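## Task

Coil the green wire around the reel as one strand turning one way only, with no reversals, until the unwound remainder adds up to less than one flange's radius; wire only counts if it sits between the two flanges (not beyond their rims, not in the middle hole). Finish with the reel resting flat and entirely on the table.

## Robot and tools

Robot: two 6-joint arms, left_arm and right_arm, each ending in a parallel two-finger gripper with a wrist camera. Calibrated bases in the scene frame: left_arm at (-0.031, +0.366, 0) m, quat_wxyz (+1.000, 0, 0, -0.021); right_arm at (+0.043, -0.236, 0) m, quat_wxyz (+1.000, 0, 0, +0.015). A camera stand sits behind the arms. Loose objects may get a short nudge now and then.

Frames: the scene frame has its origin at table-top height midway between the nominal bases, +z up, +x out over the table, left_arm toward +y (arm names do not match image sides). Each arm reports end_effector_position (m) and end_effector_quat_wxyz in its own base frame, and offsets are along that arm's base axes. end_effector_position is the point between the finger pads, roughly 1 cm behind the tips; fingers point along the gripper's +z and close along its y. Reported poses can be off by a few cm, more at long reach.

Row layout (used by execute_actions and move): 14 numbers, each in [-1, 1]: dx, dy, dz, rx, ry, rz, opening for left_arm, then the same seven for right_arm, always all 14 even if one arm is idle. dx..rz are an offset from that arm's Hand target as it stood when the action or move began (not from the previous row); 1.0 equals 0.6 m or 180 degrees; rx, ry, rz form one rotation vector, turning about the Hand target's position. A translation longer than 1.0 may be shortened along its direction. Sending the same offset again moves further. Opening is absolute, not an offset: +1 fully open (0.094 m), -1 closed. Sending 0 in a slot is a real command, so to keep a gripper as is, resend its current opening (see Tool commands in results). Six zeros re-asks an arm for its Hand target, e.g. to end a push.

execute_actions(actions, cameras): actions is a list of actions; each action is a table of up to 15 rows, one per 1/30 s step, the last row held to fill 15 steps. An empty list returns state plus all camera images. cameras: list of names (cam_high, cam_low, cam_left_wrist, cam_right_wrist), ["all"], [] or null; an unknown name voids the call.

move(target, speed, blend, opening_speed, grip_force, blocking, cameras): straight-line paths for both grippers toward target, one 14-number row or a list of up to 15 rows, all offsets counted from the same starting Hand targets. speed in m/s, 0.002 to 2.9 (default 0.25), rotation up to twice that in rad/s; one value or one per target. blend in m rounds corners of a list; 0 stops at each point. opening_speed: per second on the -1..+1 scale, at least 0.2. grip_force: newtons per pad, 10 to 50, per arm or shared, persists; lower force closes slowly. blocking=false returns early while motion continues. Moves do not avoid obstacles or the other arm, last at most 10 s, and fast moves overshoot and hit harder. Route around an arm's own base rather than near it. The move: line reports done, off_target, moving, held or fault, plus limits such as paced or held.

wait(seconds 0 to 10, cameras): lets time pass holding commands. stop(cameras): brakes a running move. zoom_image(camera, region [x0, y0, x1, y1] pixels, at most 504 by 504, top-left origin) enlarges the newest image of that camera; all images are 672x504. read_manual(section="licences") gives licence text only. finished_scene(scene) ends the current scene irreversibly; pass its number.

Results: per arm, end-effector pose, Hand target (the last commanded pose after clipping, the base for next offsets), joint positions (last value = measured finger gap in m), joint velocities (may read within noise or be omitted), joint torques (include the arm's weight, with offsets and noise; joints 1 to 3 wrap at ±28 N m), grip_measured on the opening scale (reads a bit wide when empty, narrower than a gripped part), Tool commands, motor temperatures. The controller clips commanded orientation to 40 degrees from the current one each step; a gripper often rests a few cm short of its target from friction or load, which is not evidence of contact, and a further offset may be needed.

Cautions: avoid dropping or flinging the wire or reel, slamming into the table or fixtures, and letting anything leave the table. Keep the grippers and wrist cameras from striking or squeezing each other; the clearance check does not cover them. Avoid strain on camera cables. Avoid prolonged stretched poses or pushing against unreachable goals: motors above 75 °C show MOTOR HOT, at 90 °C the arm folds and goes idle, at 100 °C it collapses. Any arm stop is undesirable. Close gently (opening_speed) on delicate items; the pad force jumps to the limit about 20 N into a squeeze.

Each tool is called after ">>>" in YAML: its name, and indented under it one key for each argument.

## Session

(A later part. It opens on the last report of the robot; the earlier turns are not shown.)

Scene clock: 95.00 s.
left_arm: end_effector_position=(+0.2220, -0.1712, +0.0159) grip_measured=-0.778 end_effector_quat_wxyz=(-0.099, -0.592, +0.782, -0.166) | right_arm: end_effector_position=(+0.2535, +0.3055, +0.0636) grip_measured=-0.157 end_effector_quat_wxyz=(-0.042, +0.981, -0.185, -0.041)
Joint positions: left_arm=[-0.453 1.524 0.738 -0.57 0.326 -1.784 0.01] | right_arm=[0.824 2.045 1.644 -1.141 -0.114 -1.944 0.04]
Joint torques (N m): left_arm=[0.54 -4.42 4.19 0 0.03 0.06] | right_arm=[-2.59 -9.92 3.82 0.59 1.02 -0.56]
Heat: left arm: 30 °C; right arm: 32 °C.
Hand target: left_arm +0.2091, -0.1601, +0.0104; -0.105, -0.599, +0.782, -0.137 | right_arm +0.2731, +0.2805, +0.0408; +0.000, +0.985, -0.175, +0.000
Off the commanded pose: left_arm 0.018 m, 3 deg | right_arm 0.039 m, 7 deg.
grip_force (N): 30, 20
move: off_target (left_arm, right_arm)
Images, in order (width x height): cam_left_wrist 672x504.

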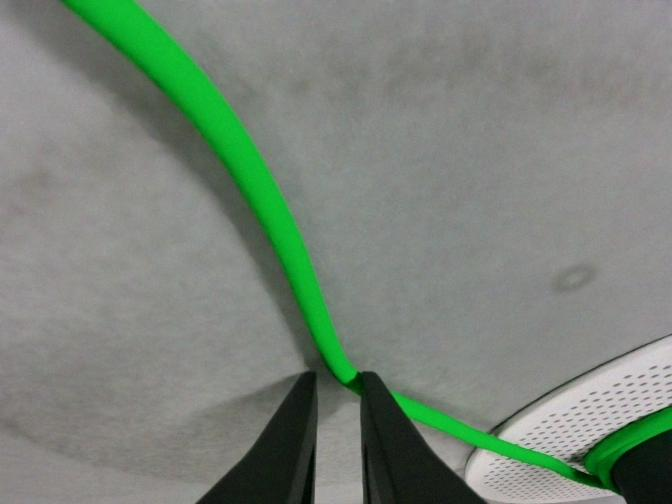

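>>> move:
  target:
    - [0,0,0,0,0,0,-0.78,-0.0327,0.0417,0.015,0,0,0,-0.95]
    - [0,0,0,0,0,0,-0.78,-0.0327,0.0417,0.12,0,0,0,-0.95]
    - [0,0,0,0,0,0,-0.78,-0.0327,0.0417,0.12,0,0,-0.5,-0.95]
    - [0,0,0,0,0,0,-0.78,-0.0327,0.0417,0.12,0,0,-1.0,-0.95]
  speed: 0.45
  cameras: ["cam_high","cam_right_wrist"]

Scene clock: 102.83 s.
left_arm: end_effector_position=(+0.2220, -0.1712, +0.0159) grip_measured=-0.778 end_effector_quat_wxyz=(-0.099, -0.592, +0.782, -0.166) | right_arm: end_effector_position=(+0.2540, +0.3041, +0.1089) grip_measured=-0.948 end_effector_quat_wxyz=(-0.003, +0.174, +0.985, +0.001)
Joint positions: left_arm=[-0.453 1.524 0.738 -0.57 0.326 -1.784 0.01] | right_arm=[0.87 2.063 1.855 -1.365 -0.006 1.218 0.002]
Joint torques (N m): left_arm=[0.55 -4.38 4.19 0 0.03 0.06] | right_arm=[0.46 -11.93 8.95 0.07 0.03 0.07]
Heat: left arm: 30 °C; right arm: 32 °C.
Hand target: left_arm +0.2091, -0.1601, +0.0104; -0.105, -0.599, +0.782, -0.137 | right_arm +0.2535, +0.3056, +0.1127; +0.000, +0.175, +0.985, +0.000
Off the commanded pose: left_arm 0.018 m, 3 deg | right_arm 0.004 m, 0 deg.
grip_force (N): 30, 20
move: off_target (left_arm)
Images, in order (width x height): cam_high 672x504, cam_right_wrist 672x504.

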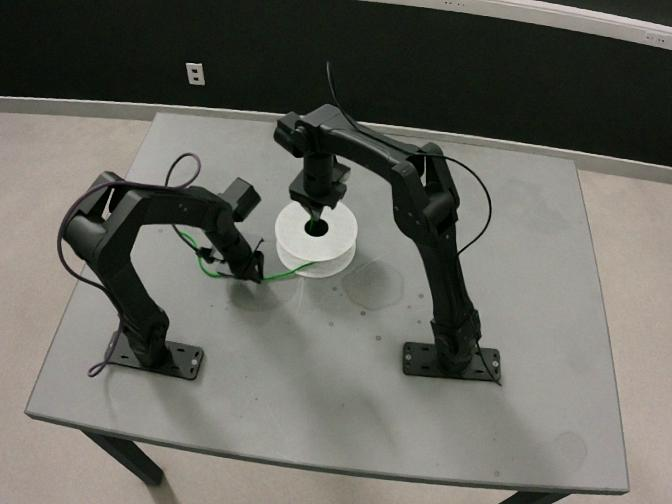

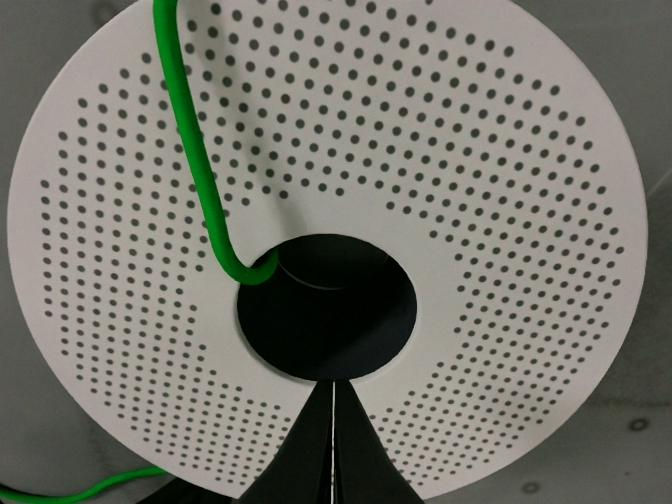

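>>> move:
  target:
    - [0,0,0,0,0,0,-0.78,0,0,-0.12,0,0,0,-0.95]
    - [0,0,0,0,0,0,-0.78,0,-0.005,-0.12,0,0,0,0.4]
  speed: 0.3
  opening_speed: 0.6

>>> move:
  target:
    - [0,0,0,0,0,0,-0.78,0.005,-0.012,0,0,0,0.5,0.4]
    - [0,0,0,0,0,0,-0.78,0.018,-0.028,0,0,0,1.0,0.4]
  speed: 0.2
  blend: 0.01
  cameras: ["cam_high","cam_left_wrist"]

Scene clock: 108.13 s.
left_arm: end_effector_position=(+0.2220, -0.1712, +0.0159) grip_measured=-0.778 end_effector_quat_wxyz=(-0.099, -0.592, +0.782, -0.166) | right_arm: end_effector_position=(+0.2550, +0.3053, +0.0541) grip_measured=-0.311 end_effector_quat_wxyz=(+0.005, +0.179, +0.984, +0.014)
Joint positions: left_arm=[-0.453 1.524 0.738 -0.57 0.326 -1.784 0.01] | right_arm=[0.87 2.056 1.626 -1.113 -0.006 1.229 0.032]
Joint torques (N m): left_arm=[0.55 -4.4 4.19 0 0.03 0.06] | right_arm=[0.06 -9.95 6.05 0.4 0.03 -0.08]
Heat: left arm: 30 °C; right arm: 32 °C.
Hand target: left_arm +0.2091, -0.1601, +0.0104; -0.105, -0.599, +0.782, -0.137 | right_arm +0.2535, +0.3025, +0.0408; +0.000, +0.175, +0.985, +0.000
Off the commanded pose: left_arm 0.018 m, 3 deg | right_arm 0.014 m, 2 deg.
grip_force (N): 30, 20
move: off_target (left_arm, right_arm)

Scene clock: 116.77 s.
left_arm: end_effector_position=(+0.2196, -0.1701, +0.0153) grip_measured=-0.778 end_effector_quat_wxyz=(-0.101, -0.593, +0.782, -0.161) | right_arm: end_effector_position=(+0.2707, +0.3085, +0.0582) grip_measured=-0.233 end_effector_quat_wxyz=(-0.043, +0.982, -0.184, +0.011)
Joint positions: left_arm=[-0.453 1.524 0.738 -0.581 0.326 -1.784 0.01] | right_arm=[0.836 2.047 1.626 -1.065 -0.027 -1.934 0.036]
Joint torques (N m): left_arm=[0.55 -4.42 4.14 0.09 0.03 0.07] | right_arm=[-1.4 -10.92 3.79 0.07 0.22 -0.38]
Motor temperatures (°C): left_arm=[27 28 30 25 23 24 24] | right_arm=[22 33 26 26 22 24 24]
Heat: left arm: 30 °C; right arm: 33 °C.
Hand target: left_arm +0.2090, -0.1601, +0.0104; -0.105, -0.599, +0.782, -0.137 | right_arm +0.2642, +0.2858, +0.0407; +0.000, +0.985, -0.175, +0.000
Off the commanded pose: left_arm 0.015 m, 3 deg | right_arm 0.029 m, 5 deg.
grip_force (N): 30, 20
move: off_target (left_arm, right_arm)
Images, in order (width x height): cam_high 672x504, cam_left_wrist 672x504.

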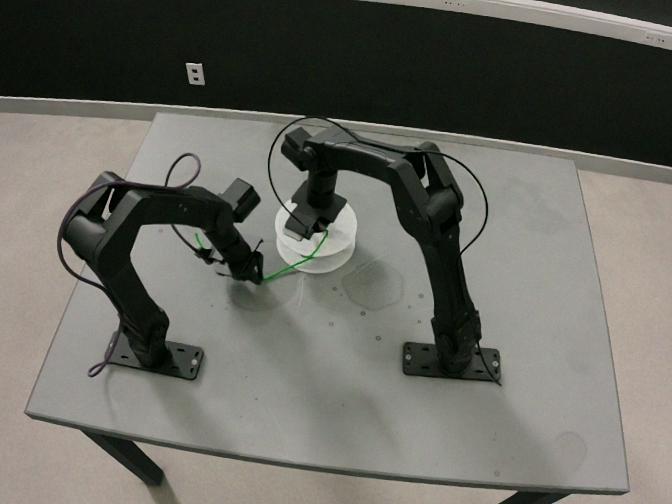

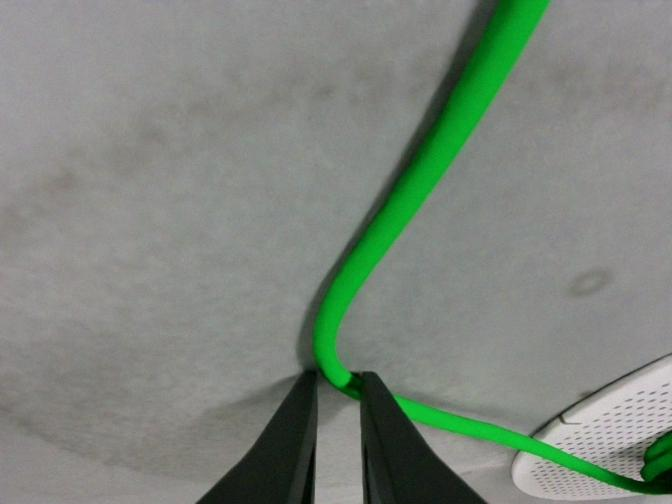

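>>> move:
  target:
    - [0,0,0,0,0,0,-0.78,0.011,0.0378,0.015,0,0,0,-0.95]
    - [0,0,0,0,0,0,-0.78,0.011,0.0378,0.12,0,0,0,-0.95]
    - [0,0,0,0,0,0,-0.78,0.011,0.0378,0.12,0,0,-0.5,-0.95]
    - [0,0,0,0,0,0,-0.78,0.011,0.0378,0.12,0,0,-1.0,-0.95]
  speed: 0.45
  cameras: ["all"]

Scene clock: 126.57 s.
left_arm: end_effector_position=(+0.2196, -0.1701, +0.0153) grip_measured=-0.778 end_effector_quat_wxyz=(-0.101, -0.593, +0.782, -0.161) | right_arm: end_effector_position=(+0.2707, +0.3073, +0.1118) grip_measured=-0.948 end_effector_quat_wxyz=(-0.002, +0.173, +0.985, +0.005)
Joint positions: left_arm=[-0.453 1.524 0.738 -0.581 0.326 -1.784 0.01] | right_arm=[0.843 2.114 1.945 -1.395 -0.008 1.191 0.002]
Joint torques (N m): left_arm=[0.55 -4.42 4.15 0.09 0.02 0.07] | right_arm=[0.46 -11.71 9.11 0.07 0.07 0.1]
Heat: left arm: 30 °C; right arm: 34 °C.
Hand target: left_arm +0.2090, -0.1601, +0.0104; -0.105, -0.599, +0.782, -0.137 | right_arm +0.2709, +0.3084, +0.1128; +0.000, +0.175, +0.985, +0.000
Off the commanded pose: left_arm 0.015 m, 3 deg | right_arm 0.002 m, 1 deg.
grip_force (N): 30, 20
move: off_target (left_arm)

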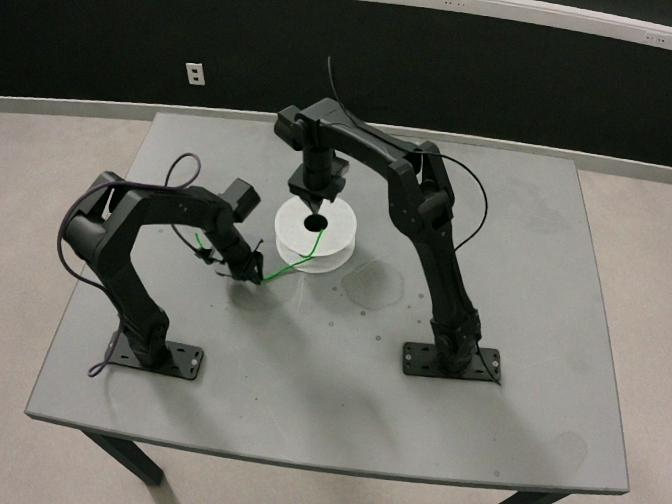

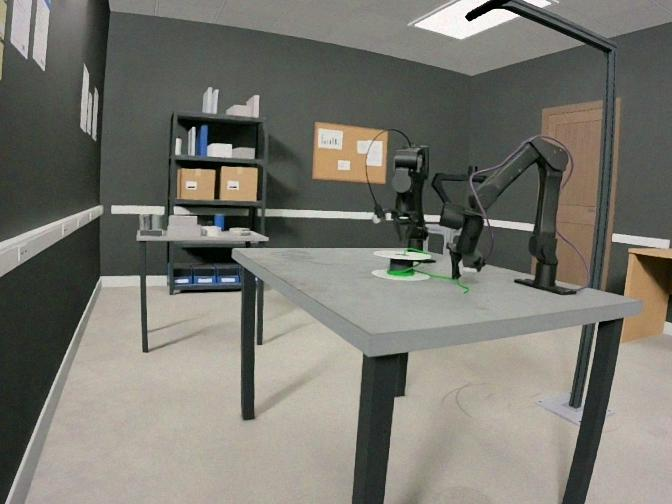

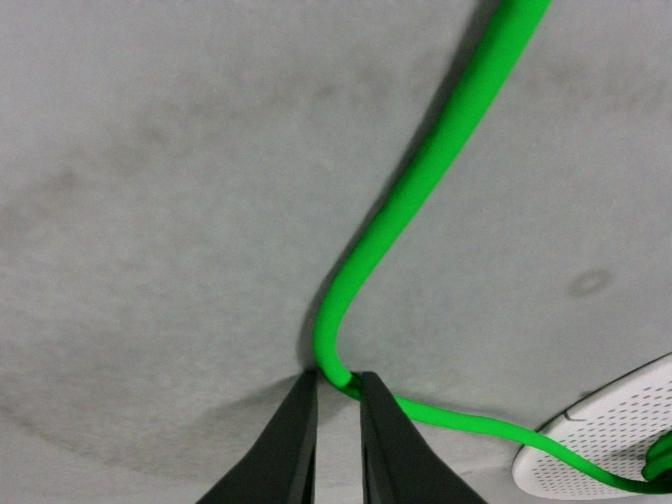

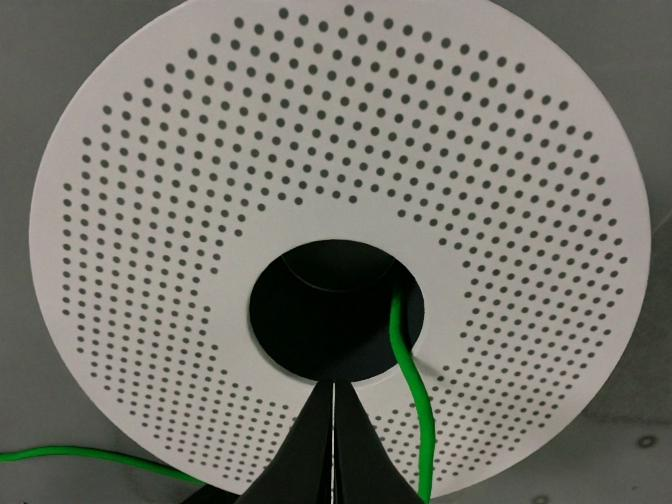

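>>> move:
  target:
    - [0,0,0,0,0,0,-0.78,0,0,-0.12,0,0,0,-0.95]
    - [0,0,0,0,0,0,-0.78,0,-0.005,-0.12,0,0,0,0.4]
  speed: 0.3
  opening_speed: 0.6

>>> move:
  target: [0,0,0,0,0,0,-0.78,0.0,-0.016,0,0,0,0.55,0.4]
  speed: 0.2
  cameras: ["cam_high","cam_left_wrist"]

Scene clock: 132.20 s.
left_arm: end_effector_position=(+0.2196, -0.1701, +0.0153) grip_measured=-0.778 end_effector_quat_wxyz=(-0.101, -0.593, +0.782, -0.161) | right_arm: end_effector_position=(+0.2717, +0.3091, +0.0536) grip_measured=-0.332 end_effector_quat_wxyz=(+0.003, +0.179, +0.984, +0.015)
Joint positions: left_arm=[-0.453 1.524 0.738 -0.581 0.326 -1.784 0.01] | right_arm=[0.843 2.111 1.708 -1.139 -0.011 1.202 0.031]
Joint torques (N m): left_arm=[0.55 -4.42 4.16 0.09 0.02 0.07] | right_arm=[-0.02 -10.65 6.05 0.36 0.1 -0.09]
Heat: left arm: 30 °C; right arm: 34 °C.
Hand target: left_arm +0.2090, -0.1601, +0.0104; -0.105, -0.599, +0.782, -0.137 | right_arm +0.2709, +0.3054, +0.0407; +0.000, +0.175, +0.985, +0.000
Off the commanded pose: left_arm 0.015 m, 3 deg | right_arm 0.013 m, 2 deg.
grip_force (N): 30, 20
move: off_target (left_arm, right_arm)

Scene clock: 137.27 s.
left_arm: end_effector_position=(+0.2228, -0.1717, +0.0161) grip_measured=-0.778 end_effector_quat_wxyz=(-0.098, -0.592, +0.783, -0.167) | right_arm: end_effector_position=(+0.2659, +0.3213, +0.0574) grip_measured=-0.260 end_effector_quat_wxyz=(+0.025, -0.626, +0.778, +0.044)
Joint positions: left_arm=[-0.453 1.524 0.738 -0.566 0.326 -1.784 0.01] | right_arm=[0.843 2.095 1.694 -1.106 -0.079 -0.51 0.035]
Joint torques (N m): left_arm=[0.53 -4.42 4.22 -0.03 0.03 0.07] | right_arm=[-1.51 -11.54 4.08 0.19 0.73 -0.47]
Heat: left arm: 30 °C; right arm: 34 °C.
Hand target: left_arm +0.2090, -0.1601, +0.0104; -0.105, -0.599, +0.782, -0.137 | right_arm +0.2709, +0.2958, +0.0408; +0.001, -0.635, +0.772, +0.000
Off the commanded pose: left_arm 0.019 m, 4 deg | right_arm 0.031 m, 6 deg.
grip_force (N): 30, 20
move: off_target (left_arm, right_arm)
Images, in order (width x height): cam_high 672x504, cam_left_wrist 672x504.

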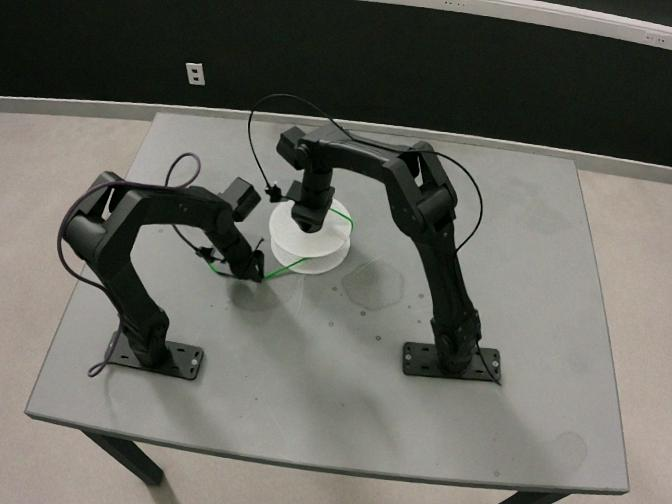

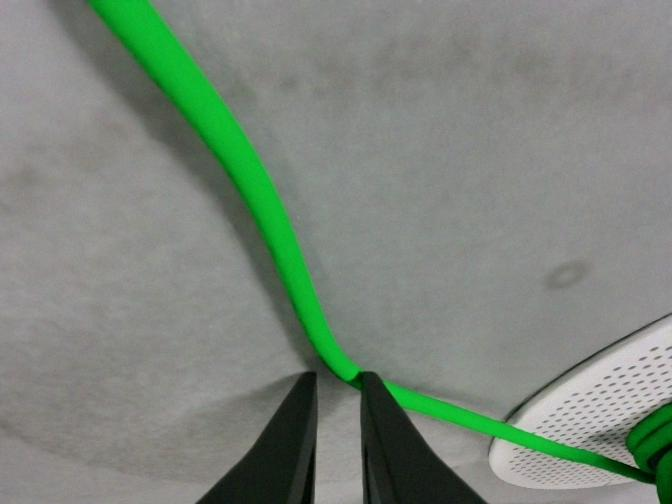

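>>> move:
  target: [0,0,0,0,0,0,-0.78,0.02,-0.015,0,0,0,0.4,0.4]
  speed: 0.2
  cameras: ["cam_high","cam_left_wrist"]

Scene clock: 141.80 s.
left_arm: end_effector_position=(+0.2223, -0.1714, +0.0160) grip_measured=-0.778 end_effector_quat_wxyz=(-0.099, -0.592, +0.783, -0.166) | right_arm: end_effector_position=(+0.2686, +0.3098, +0.0598) grip_measured=-0.220 end_effector_quat_wxyz=(-0.040, +0.964, -0.261, -0.032)
Joint positions: left_arm=[-0.453 1.524 0.738 -0.568 0.326 -1.784 0.01] | right_arm=[0.812 2.088 1.694 -1.136 -0.094 -1.798 0.037]
Joint torques (N m): left_arm=[0.54 -4.41 4.21 -0.01 0.03 0.06] | right_arm=[-2.14 -10.35 4.9 0.38 0.85 -0.5]
Heat: left arm: 30 °C; right arm: 34 °C.
Hand target: left_arm +0.2091, -0.1601, +0.0104; -0.105, -0.599, +0.782, -0.137 | right_arm +0.2828, +0.2868, +0.0407; +0.000, +0.968, -0.251, +0.000
Off the commanded pose: left_arm 0.018 m, 4 deg | right_arm 0.033 m, 6 deg.
grip_force (N): 30, 20
move: off_target (left_arm, right_arm)
Images, in order (width x height): cam_high 672x504, cam_left_wrist 672x504.

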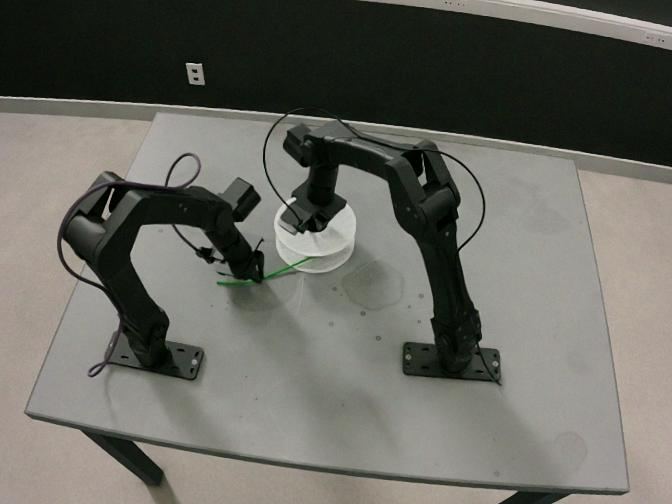

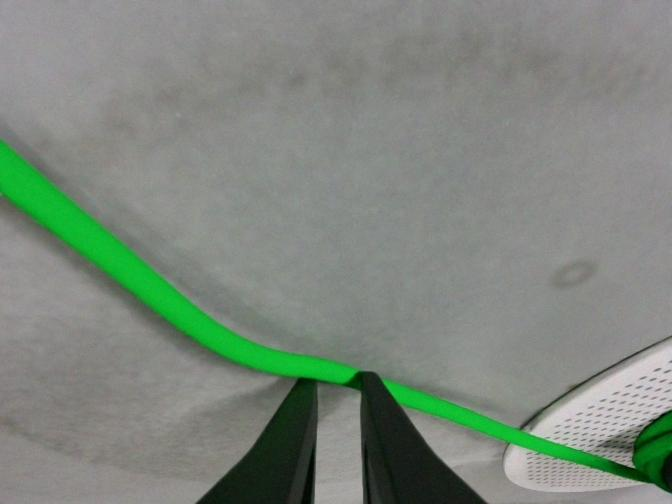

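>>> move:
  target:
    - [0,0,0,0,0,0,-0.78,-0.0237,0.0383,0.015,0,0,0,-0.95]
    - [0,0,0,0,0,0,-0.78,-0.0237,0.0383,0.12,0,0,0,-0.95]
    - [0,0,0,0,0,0,-0.78,-0.0237,0.0383,0.12,0,0,-0.475,-0.95]
    - [0,0,0,0,0,0,-0.78,-0.0237,0.0383,0.12,0,0,-0.95,-0.95]
  speed: 0.45
  cameras: ["cam_right_wrist"]

Scene clock: 150.13 s.
left_arm: end_effector_position=(+0.2223, -0.1714, +0.0160) grip_measured=-0.778 end_effector_quat_wxyz=(-0.099, -0.592, +0.783, -0.166) | right_arm: end_effector_position=(+0.2688, +0.3089, +0.1121) grip_measured=-0.948 end_effector_quat_wxyz=(-0.001, +0.173, +0.985, +0.005)
Joint positions: left_arm=[-0.453 1.524 0.738 -0.568 0.326 -1.784 0.01] | right_arm=[0.849 2.113 1.943 -1.394 -0.008 1.197 0.002]
Joint torques (N m): left_arm=[0.54 -4.41 4.19 -0.01 0.03 0.06] | right_arm=[0.39 -11.7 8.9 0.07 0.07 0.09]
Heat: left arm: 30 °C; right arm: 34 °C.
Hand target: left_arm +0.2091, -0.1601, +0.0104; -0.105, -0.599, +0.782, -0.137 | right_arm +0.2686, +0.3098, +0.1127; +0.000, +0.175, +0.985, +0.000
Off the commanded pose: left_arm 0.018 m, 4 deg | right_arm 0.001 m, 1 deg.
grip_force (N): 30, 20
move: off_target (left_arm)
Images, in order (width x height): cam_right_wrist 672x504.

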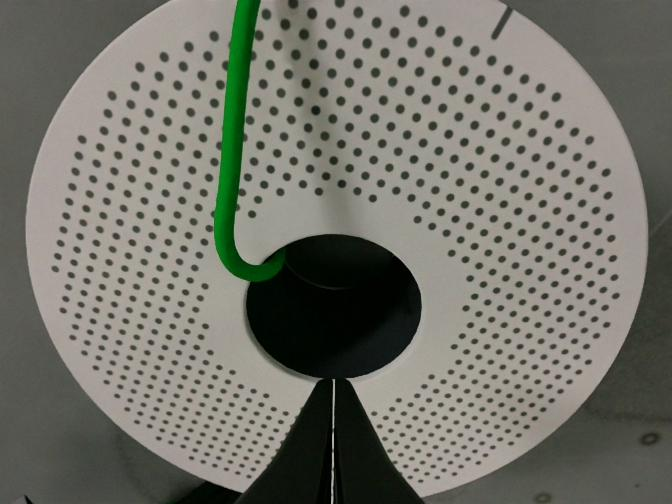

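>>> move:
  target:
    - [0,0,0,0,0,0,-0.78,0,0,-0.12,0,0,0,-0.95]
    - [0,0,0,0,0,0,-0.78,0,-0.005,-0.12,0,0,0,0.4]
  speed: 0.3
  opening_speed: 0.6

>>> move:
  target: [0,0,0,0,0,0,-0.78,0.005,-0.016,0,0,0,0.3,0.4]
  speed: 0.2
  cameras: ["cam_high","cam_left_wrist"]

Scene clock: 155.20 s.
left_arm: end_effector_position=(+0.2223, -0.1714, +0.0160) grip_measured=-0.778 end_effector_quat_wxyz=(-0.099, -0.592, +0.783, -0.166) | right_arm: end_effector_position=(+0.2693, +0.3100, +0.0534) grip_measured=-0.339 end_effector_quat_wxyz=(+0.002, +0.179, +0.984, +0.014)
Joint positions: left_arm=[-0.453 1.524 0.738 -0.568 0.326 -1.784 0.01] | right_arm=[0.849 2.11 1.705 -1.14 -0.01 1.209 0.031]
Joint torques (N m): left_arm=[0.54 -4.42 4.21 -0.01 0.02 0.07] | right_arm=[0.01 -10.74 6.04 0.38 0.07 -0.1]
Heat: left arm: 30 °C; right arm: 34 °C.
Hand target: left_arm +0.2091, -0.1601, +0.0104; -0.105, -0.599, +0.782, -0.137 | right_arm +0.2686, +0.3068, +0.0408; +0.000, +0.175, +0.985, +0.000
Off the commanded pose: left_arm 0.018 m, 4 deg | right_arm 0.013 m, 2 deg.
grip_force (N): 30, 20
move: off_target (left_arm, right_arm)

Scene clock: 158.33 s.
left_arm: end_effector_position=(+0.2190, -0.1698, +0.0152) grip_measured=-0.778 end_effector_quat_wxyz=(-0.102, -0.593, +0.782, -0.160) | right_arm: end_effector_position=(+0.2656, +0.3055, +0.0541) grip_measured=-0.328 end_effector_quat_wxyz=(-0.001, -0.285, +0.959, +0.012)
Joint positions: left_arm=[-0.453 1.524 0.738 -0.584 0.326 -1.784 0.01] | right_arm=[0.843 2.101 1.695 -1.154 -0.021 0.266 0.032]
Joint torques (N m): left_arm=[0.55 -4.42 4.14 0.11 0.03 0.07] | right_arm=[-1.52 -11.56 4.27 0.6 0.18 -0.32]
Heat: left arm: 30 °C; right arm: 34 °C.
Hand target: left_arm +0.2091, -0.1601, +0.0104; -0.105, -0.599, +0.782, -0.137 | right_arm +0.2717, +0.2972, +0.0408; +0.001, -0.291, +0.957, +0.000
Off the commanded pose: left_arm 0.015 m, 3 deg | right_arm 0.017 m, 2 deg.
grip_force (N): 30, 20
move: off_target (left_arm, right_arm)
Images, in order (width x height): cam_high 672x504, cam_left_wrist 672x504.

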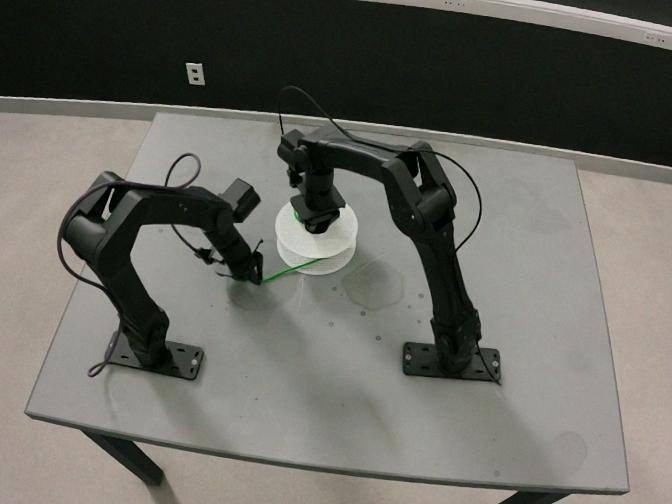

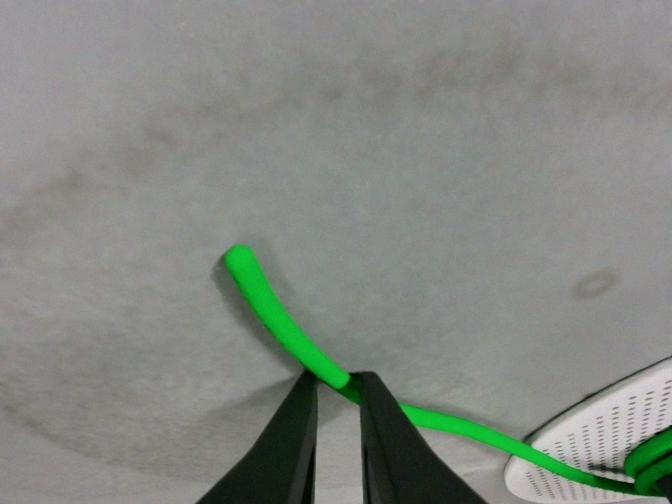

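>>> move:
  target: [0,0,0,0,0,0,-0.78,0.0,-0.004,0,0,0,0.08,0.4]
  speed: 0.2
  cameras: ["cam_left_wrist"]

>>> move:
  target: [0.016,-0.016,0.003,0,0,0,-0.95,0,0,0,0,0,0,0.4]
  opening_speed: 0.5
  speed: 0.02
  cameras: ["cam_left_wrist"]

Scene clock: 161.10 s.
left_arm: end_effector_position=(+0.2189, -0.1698, +0.0152) grip_measured=-0.778 end_effector_quat_wxyz=(-0.102, -0.593, +0.782, -0.159) | right_arm: end_effector_position=(+0.2673, +0.3031, +0.0542) grip_measured=-0.323 end_effector_quat_wxyz=(+0.004, -0.401, +0.916, +0.010)
Joint positions: left_arm=[-0.453 1.524 0.738 -0.585 0.326 -1.784 0.01] | right_arm=[0.839 2.093 1.684 -1.145 -0.014 0.013 0.032]
Joint torques (N m): left_arm=[0.57 -4.44 4.14 0.11 0.03 0.06] | right_arm=[-1.46 -11.47 4.23 0.57 0.13 -0.32]
Heat: left arm: 30 °C; right arm: 34 °C.
Hand target: left_arm +0.2090, -0.1601, +0.0104; -0.105, -0.599, +0.782, -0.137 | right_arm +0.2717, +0.2947, +0.0408; +0.001, -0.409, +0.913, +0.000
Off the commanded pose: left_arm 0.015 m, 3 deg | right_arm 0.016 m, 1 deg.
grip_force (N): 30, 20
move: off_target (left_arm, right_arm)
Images, in order (width x height): cam_left_wrist 672x504.

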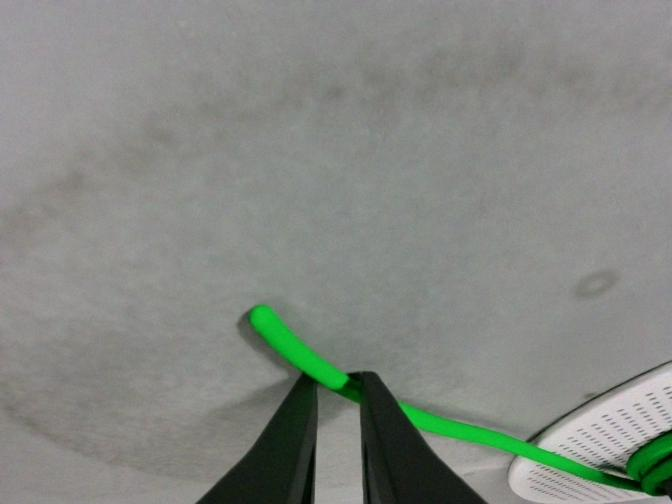

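Scene clock: 162.07 s.
left_arm: end_effector_position=(+0.2205, -0.1706, +0.0154) grip_measured=-0.942 end_effector_quat_wxyz=(-0.106, -0.596, +0.781, -0.153) | right_arm: end_effector_position=(+0.2673, +0.3031, +0.0542) grip_measured=-0.323 end_effector_quat_wxyz=(+0.004, -0.401, +0.916, +0.010)
Joint positions: left_arm=[-0.453 1.542 0.76 -0.602 0.327 -1.789 0.003] | right_arm=[0.839 2.093 1.684 -1.145 -0.014 0.013 0.032]
Joint torques (N m): left_arm=[-0.9 -2.92 6.68 0.26 -0.01 -0.06] | right_arm=[-1.51 -11.43 4.22 0.57 0.12 -0.35]
Heat: left arm: 30 °C; right arm: 34 °C.
Hand target: left_arm +0.2187, -0.1697, +0.0123; -0.105, -0.599, +0.782, -0.138 | right_arm +0.2717, +0.2947, +0.0408; +0.000, -0.409, +0.913, +0.000
Off the commanded pose: left_arm 0.004 m, 2 deg | right_arm 0.016 m, 2 deg.
grip_force (N): 30, 20
move: off_target (right_arm)
Images, in order (width x height): cam_left_wrist 672x504.

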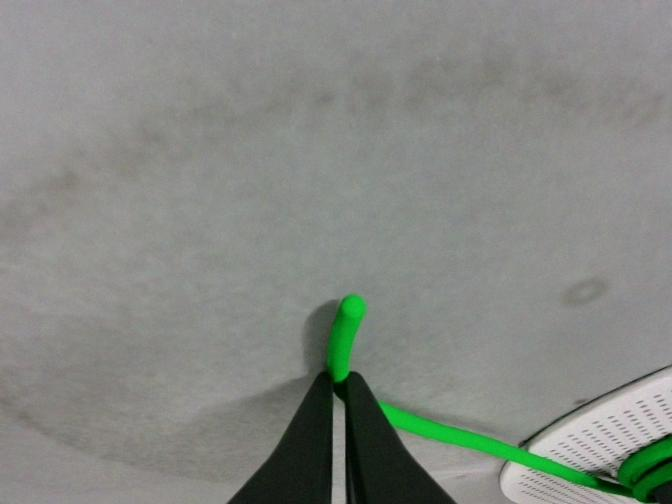

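>>> move:
  target:
    - [0.02,-0.013,0,0,0,0,-0.95,0.002,-0.004,0,0,0,0.12,0.4]
    - [0.042,-0.027,0,0,0,0,-0.95,0.004,-0.01,0,0,0,0.23,0.4]
  speed: 0.06
  blend: 0.01
  cameras: ["all"]

Scene clock: 171.07 s.
left_arm: end_effector_position=(+0.2487, -0.1918, +0.0174) grip_measured=-0.943 end_effector_quat_wxyz=(-0.104, -0.590, +0.782, -0.172) | right_arm: end_effector_position=(+0.2731, +0.3037, +0.0551) grip_measured=-0.304 end_effector_quat_wxyz=(+0.020, -0.671, +0.741, +0.010)
Joint positions: left_arm=[-0.468 1.642 0.859 -0.562 0.338 -1.799 0.003] | right_arm=[0.829 2.085 1.673 -1.118 -0.017 -0.644 0.033]
Joint torques (N m): left_arm=[0.03 -5.05 5.48 0.33 0.14 0] | right_arm=[-1.62 -11.41 4.18 0.36 0.11 -0.31]
Heat: left arm: 30 °C; right arm: 35 °C.
Hand target: left_arm +0.2459, -0.1895, +0.0164; -0.106, -0.592, +0.782, -0.164 (not the last commanded pose) | right_arm +0.2733, +0.2898, +0.0413; +0.000, -0.675, +0.738, +0.001 (not the last commanded pose)
Off the commanded pose: left_arm 0.009 m, 4 deg | right_arm 0.021 m, 6 deg.
grip_force (N): 30, 20
move: held (left_arm, right_arm; a check stopped the path); path passed 1 of 2 targets; limits=held
pose unreachable (left arm): on one or more control steps of this call, first in action 0 (counted from 0), this arm could not follow its commanded pose, so it was not sent that pose on those steps. It may still have moved: this result reports where it is.
cause: moving toward the commanded pose would bring a part of the arm too close to another arm (this arm's wrist (the part past joint 4) and the right arm's wrist camera, where that arm would come to rest).
pose unreachable (right arm): on one or more control steps of this call, first in action 0 (counted from 0), this arm could not follow its commanded pose, so it was not sent that pose on those steps. It may still have moved: this result reports where it is.
cause: moving toward the commanded pose would bring a part of the arm too close to another arm (this arm's wrist camera and the left arm's wrist (the part past joint 4), along the way the arms are being sent, or toward where that arm still pushes).

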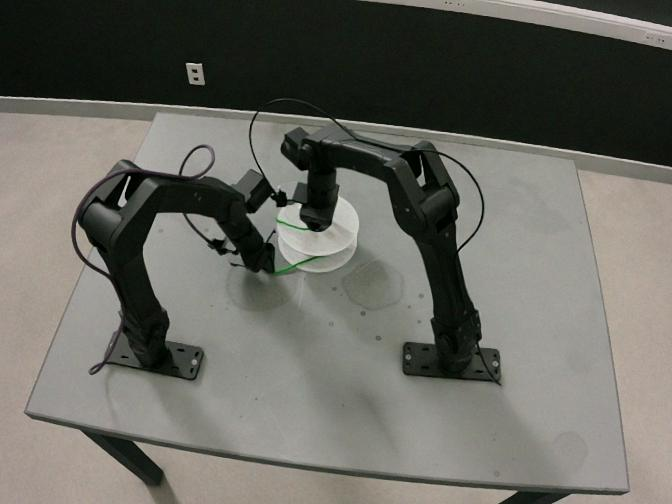

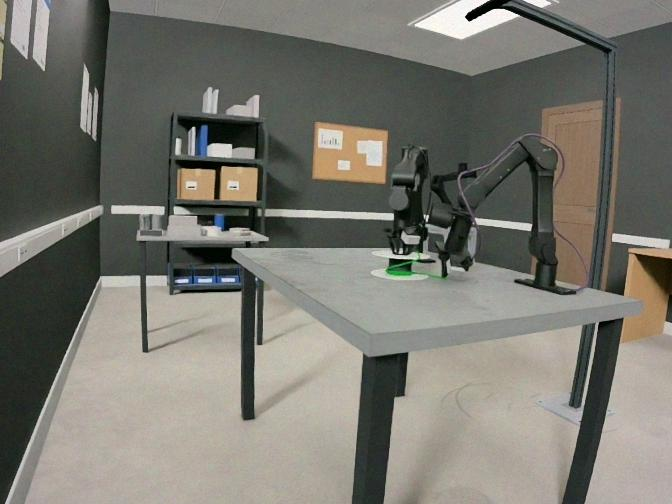

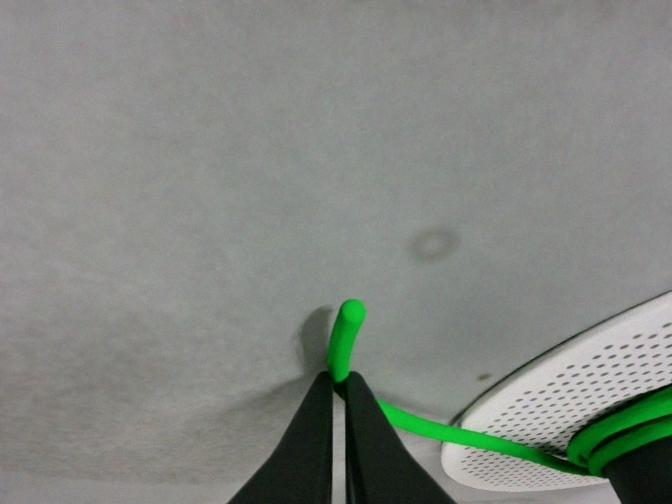

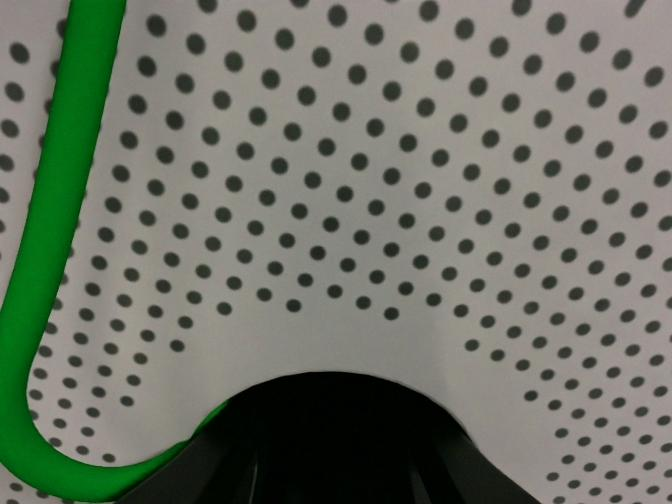

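>>> move:
  target:
    - [0,0,0,0,0,0,-0.95,0.0,0.023,0.015,0,0,0,-0.95]
    - [0,0,0,0,0,0,-0.95,0.0,0.023,0.12,0,0,-0.1,-0.95]
    - [0,0,0,0,0,0,-0.95,0.0,0.023,0.12,0,0,-0.62,-0.95]
  speed: 0.3
  cameras: ["cam_left_wrist","cam_right_wrist"]

Scene clock: 179.60 s.
left_arm: end_effector_position=(+0.2487, -0.1918, +0.0174) grip_measured=-0.943 end_effector_quat_wxyz=(-0.104, -0.590, +0.782, -0.172) | right_arm: end_effector_position=(+0.2720, +0.3012, +0.1099) grip_measured=-0.948 end_effector_quat_wxyz=(-0.006, +0.230, +0.973, +0.001)
Joint positions: left_arm=[-0.468 1.642 0.859 -0.562 0.338 -1.799 0.003] | right_arm=[0.829 2.108 1.927 -1.393 -0.011 1.292 0.002]
Joint torques (N m): left_arm=[0.02 -5.03 5.48 0.35 0.15 0] | right_arm=[0.49 -12.05 9.35 0.09 0.07 0.12]
Heat: left arm: 30 °C; right arm: 35 °C.
Hand target: left_arm +0.2458, -0.1895, +0.0164; -0.106, -0.592, +0.782, -0.164 | right_arm +0.2733, +0.3035, +0.1132; +0.000, +0.231, +0.973, +0.001
Off the commanded pose: left_arm 0.004 m, 1 deg | right_arm 0.004 m, 1 deg.
grip_force (N): 30, 20
move: done
Images, in order (width x height): cam_left_wrist 672x504, cam_right_wrist 672x504.

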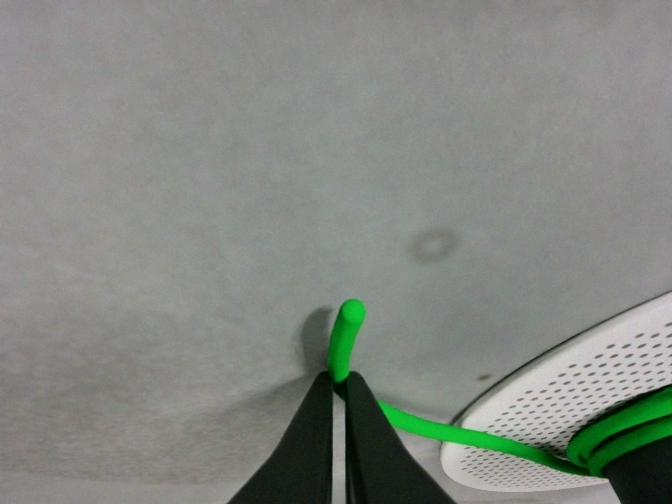

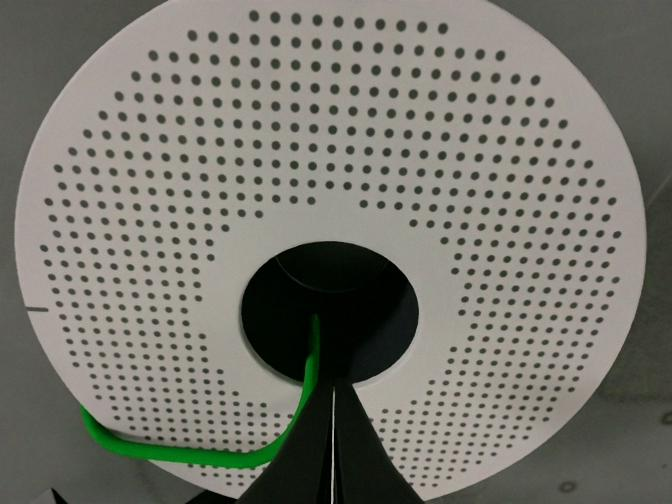

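>>> move:
  target:
    - [0,0,0,0,0,0,-0.95,0.003,0,-0.12,0,0,0,-0.95]
    - [0,0,0,0,0,0,-0.95,0.003,-0.005,-0.12,0,0,0,0.4]
  speed: 0.2
  opening_speed: 0.6
  cameras: ["cam_right_wrist"]

Scene clock: 184.87 s.
left_arm: end_effector_position=(+0.2487, -0.1918, +0.0174) grip_measured=-0.943 end_effector_quat_wxyz=(-0.104, -0.590, +0.782, -0.172) | right_arm: end_effector_position=(+0.2743, +0.3041, +0.0632) grip_measured=-0.118 end_effector_quat_wxyz=(+0.005, +0.230, +0.973, +0.021)
Joint positions: left_arm=[-0.468 1.642 0.859 -0.562 0.338 -1.799 0.003] | right_arm=[0.829 2.084 1.704 -1.15 -0.013 1.293 0.041]
Joint torques (N m): left_arm=[0.02 -5.01 5.5 0.35 0.14 0] | right_arm=[-0.23 -8.94 5.6 0.53 0.1 -0.01]
Heat: left arm: 30 °C; right arm: 35 °C.
Hand target: left_arm +0.2458, -0.1895, +0.0164; -0.106, -0.592, +0.782, -0.164 | right_arm +0.2751, +0.3005, +0.0412; +0.000, +0.231, +0.973, +0.001
Off the commanded pose: left_arm 0.004 m, 1 deg | right_arm 0.022 m, 2 deg.
grip_force (N): 30, 20
move: off_target (right_arm)
Images, in order (width x height): cam_right_wrist 672x504.

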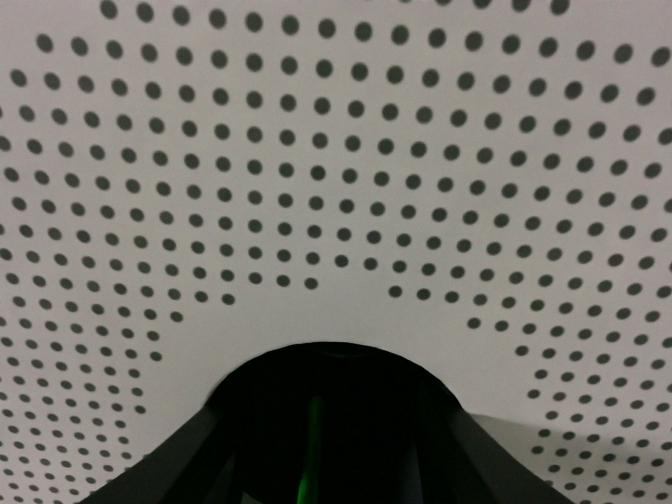

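>>> move:
  target:
    - [0.018,-0.012,-0.002,0,0,0,-0.95,0.002,-0.006,-0.01,0,0,0.12,0.4]
    - [0.034,-0.022,-0.002,0,0,0,-0.95,0.004,-0.012,-0.01,0,0,0.22,0.4]
  speed: 0.06
  blend: 0.01
  cameras: ["all"]

Scene clock: 192.23 s.
left_arm: end_effector_position=(+0.2717, -0.2069, +0.0192) grip_measured=-0.943 end_effector_quat_wxyz=(-0.103, -0.585, +0.783, -0.188) | right_arm: end_effector_position=(+0.2779, +0.3090, +0.0649) grip_measured=-0.094 end_effector_quat_wxyz=(+0.020, -0.099, +0.994, +0.032)
Joint positions: left_arm=[-0.472 1.716 0.939 -0.536 0.349 -1.801 0.003] | right_arm=[0.827 2.077 1.699 -1.121 -0.021 0.628 0.043]
Joint torques (N m): left_arm=[-0.4 -4.75 6.83 0.11 0.01 -0.06] | right_arm=[-1.55 -9.05 3.23 0.54 0.14 -0.49]
Heat: left arm: 30 °C; right arm: 34 °C.
Hand target: left_arm +0.2662, -0.2027, +0.0151; -0.106, -0.592, +0.782, -0.164 | right_arm +0.2774, +0.2934, +0.0353; +0.000, -0.112, +0.994, +0.001
Off the commanded pose: left_arm 0.008 m, 3 deg | right_arm 0.034 m, 4 deg.
grip_force (N): 30, 20
move: off_target (left_arm, right_arm)

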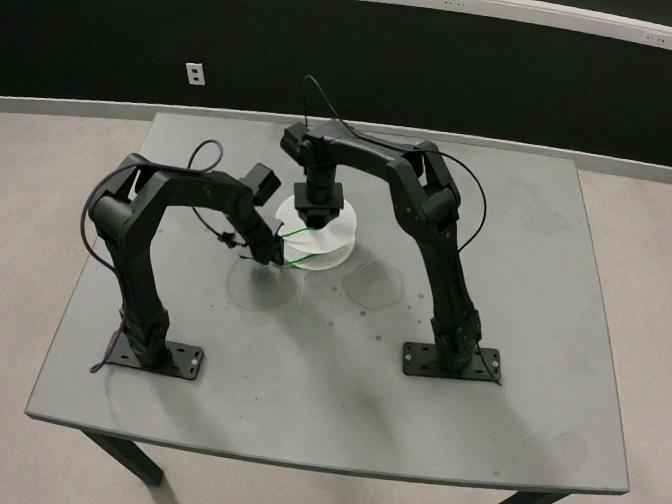

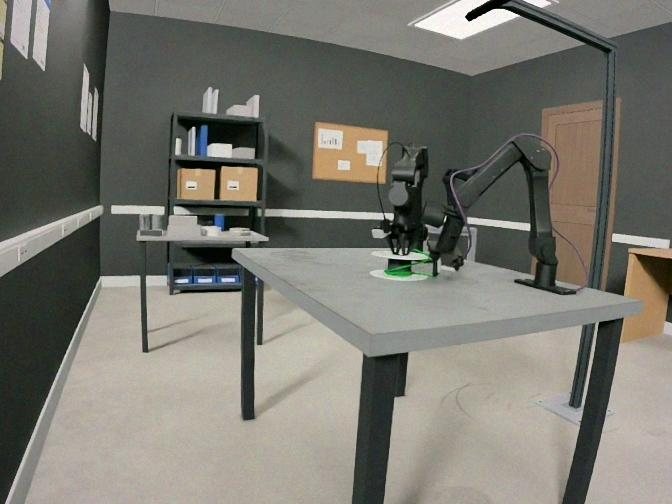

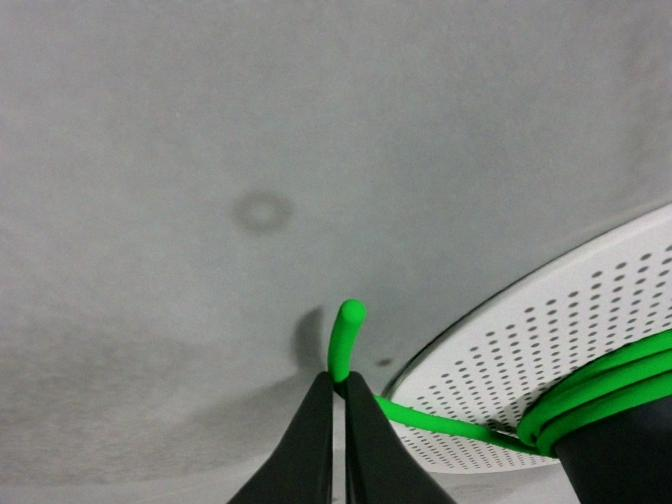

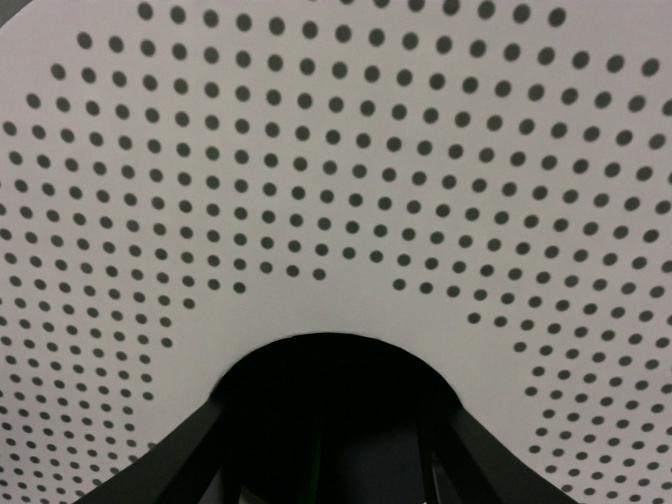

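>>> move:
  target:
    - [0,0,0,0,0,0,-0.6,0,0,0,0,0,0,0.4]
    - [-0.03,0.08,0.0,0,0,0,-0.6,0,0,0,0,0,0,0.4]
    - [-0.08,0.18,0.1,0,0,0,-0.6,0,0,0,0,0,0,0.4]
  speed: 0.12
  cameras: ["all"]

Scene clock: 196.97 s.
left_arm: end_effector_position=(+0.2121, -0.0947, +0.0641) grip_measured=-0.602 end_effector_quat_wxyz=(-0.115, -0.594, +0.782, -0.150) | right_arm: end_effector_position=(+0.2783, +0.3087, +0.0649) grip_measured=-0.094 end_effector_quat_wxyz=(+0.020, -0.105, +0.994, +0.032)
Joint positions: left_arm=[-0.134 1.381 0.834 -0.972 0.377 -1.445 0.019] | right_arm=[0.825 2.077 1.699 -1.121 -0.021 0.615 0.043]
Joint torques (N m): left_arm=[0.7 -4.59 8.24 0.05 0.3 0.11] | right_arm=[-1.43 -9.11 3.15 0.54 0.16 -0.34]
Heat: left arm: 30 °C; right arm: 34 °C.
Hand target: left_arm +0.2182, -0.0947, +0.0751; -0.106, -0.592, +0.782, -0.164 | right_arm +0.2775, +0.2934, +0.0353; +0.000, -0.112, +0.994, +0.001
Off the commanded pose: left_arm 0.013 m, 2 deg | right_arm 0.033 m, 4 deg.
grip_force (N): 30, 20
move: off_target (left_arm, right_arm)

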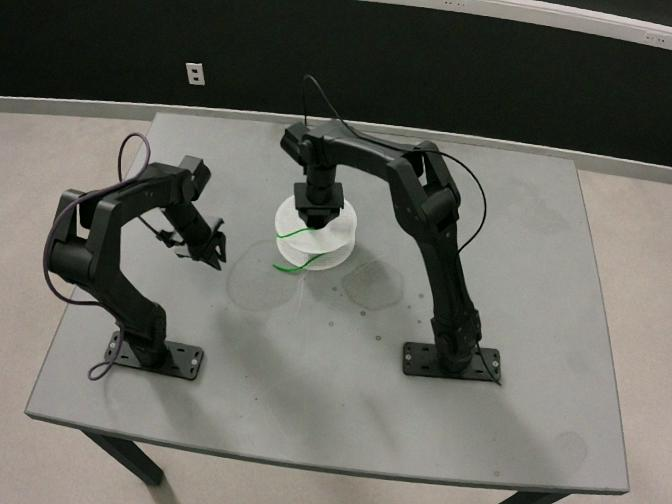

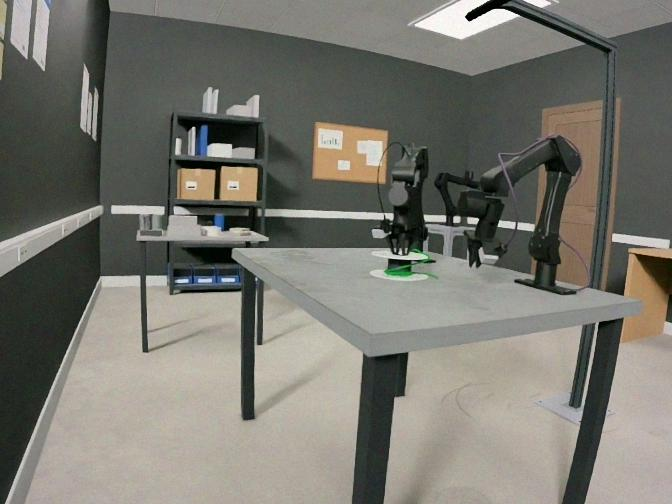

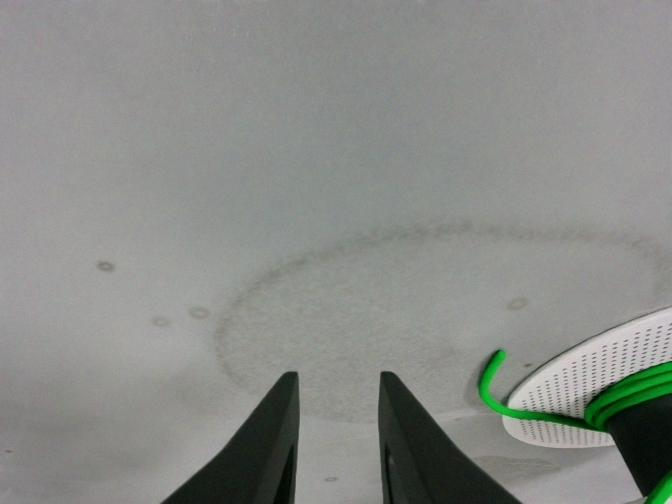

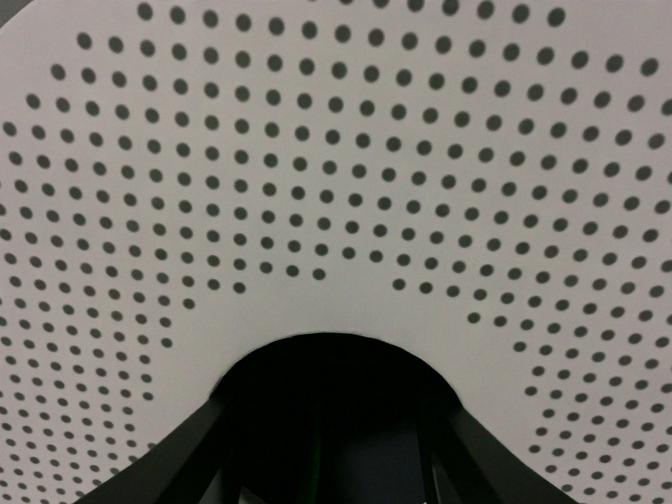

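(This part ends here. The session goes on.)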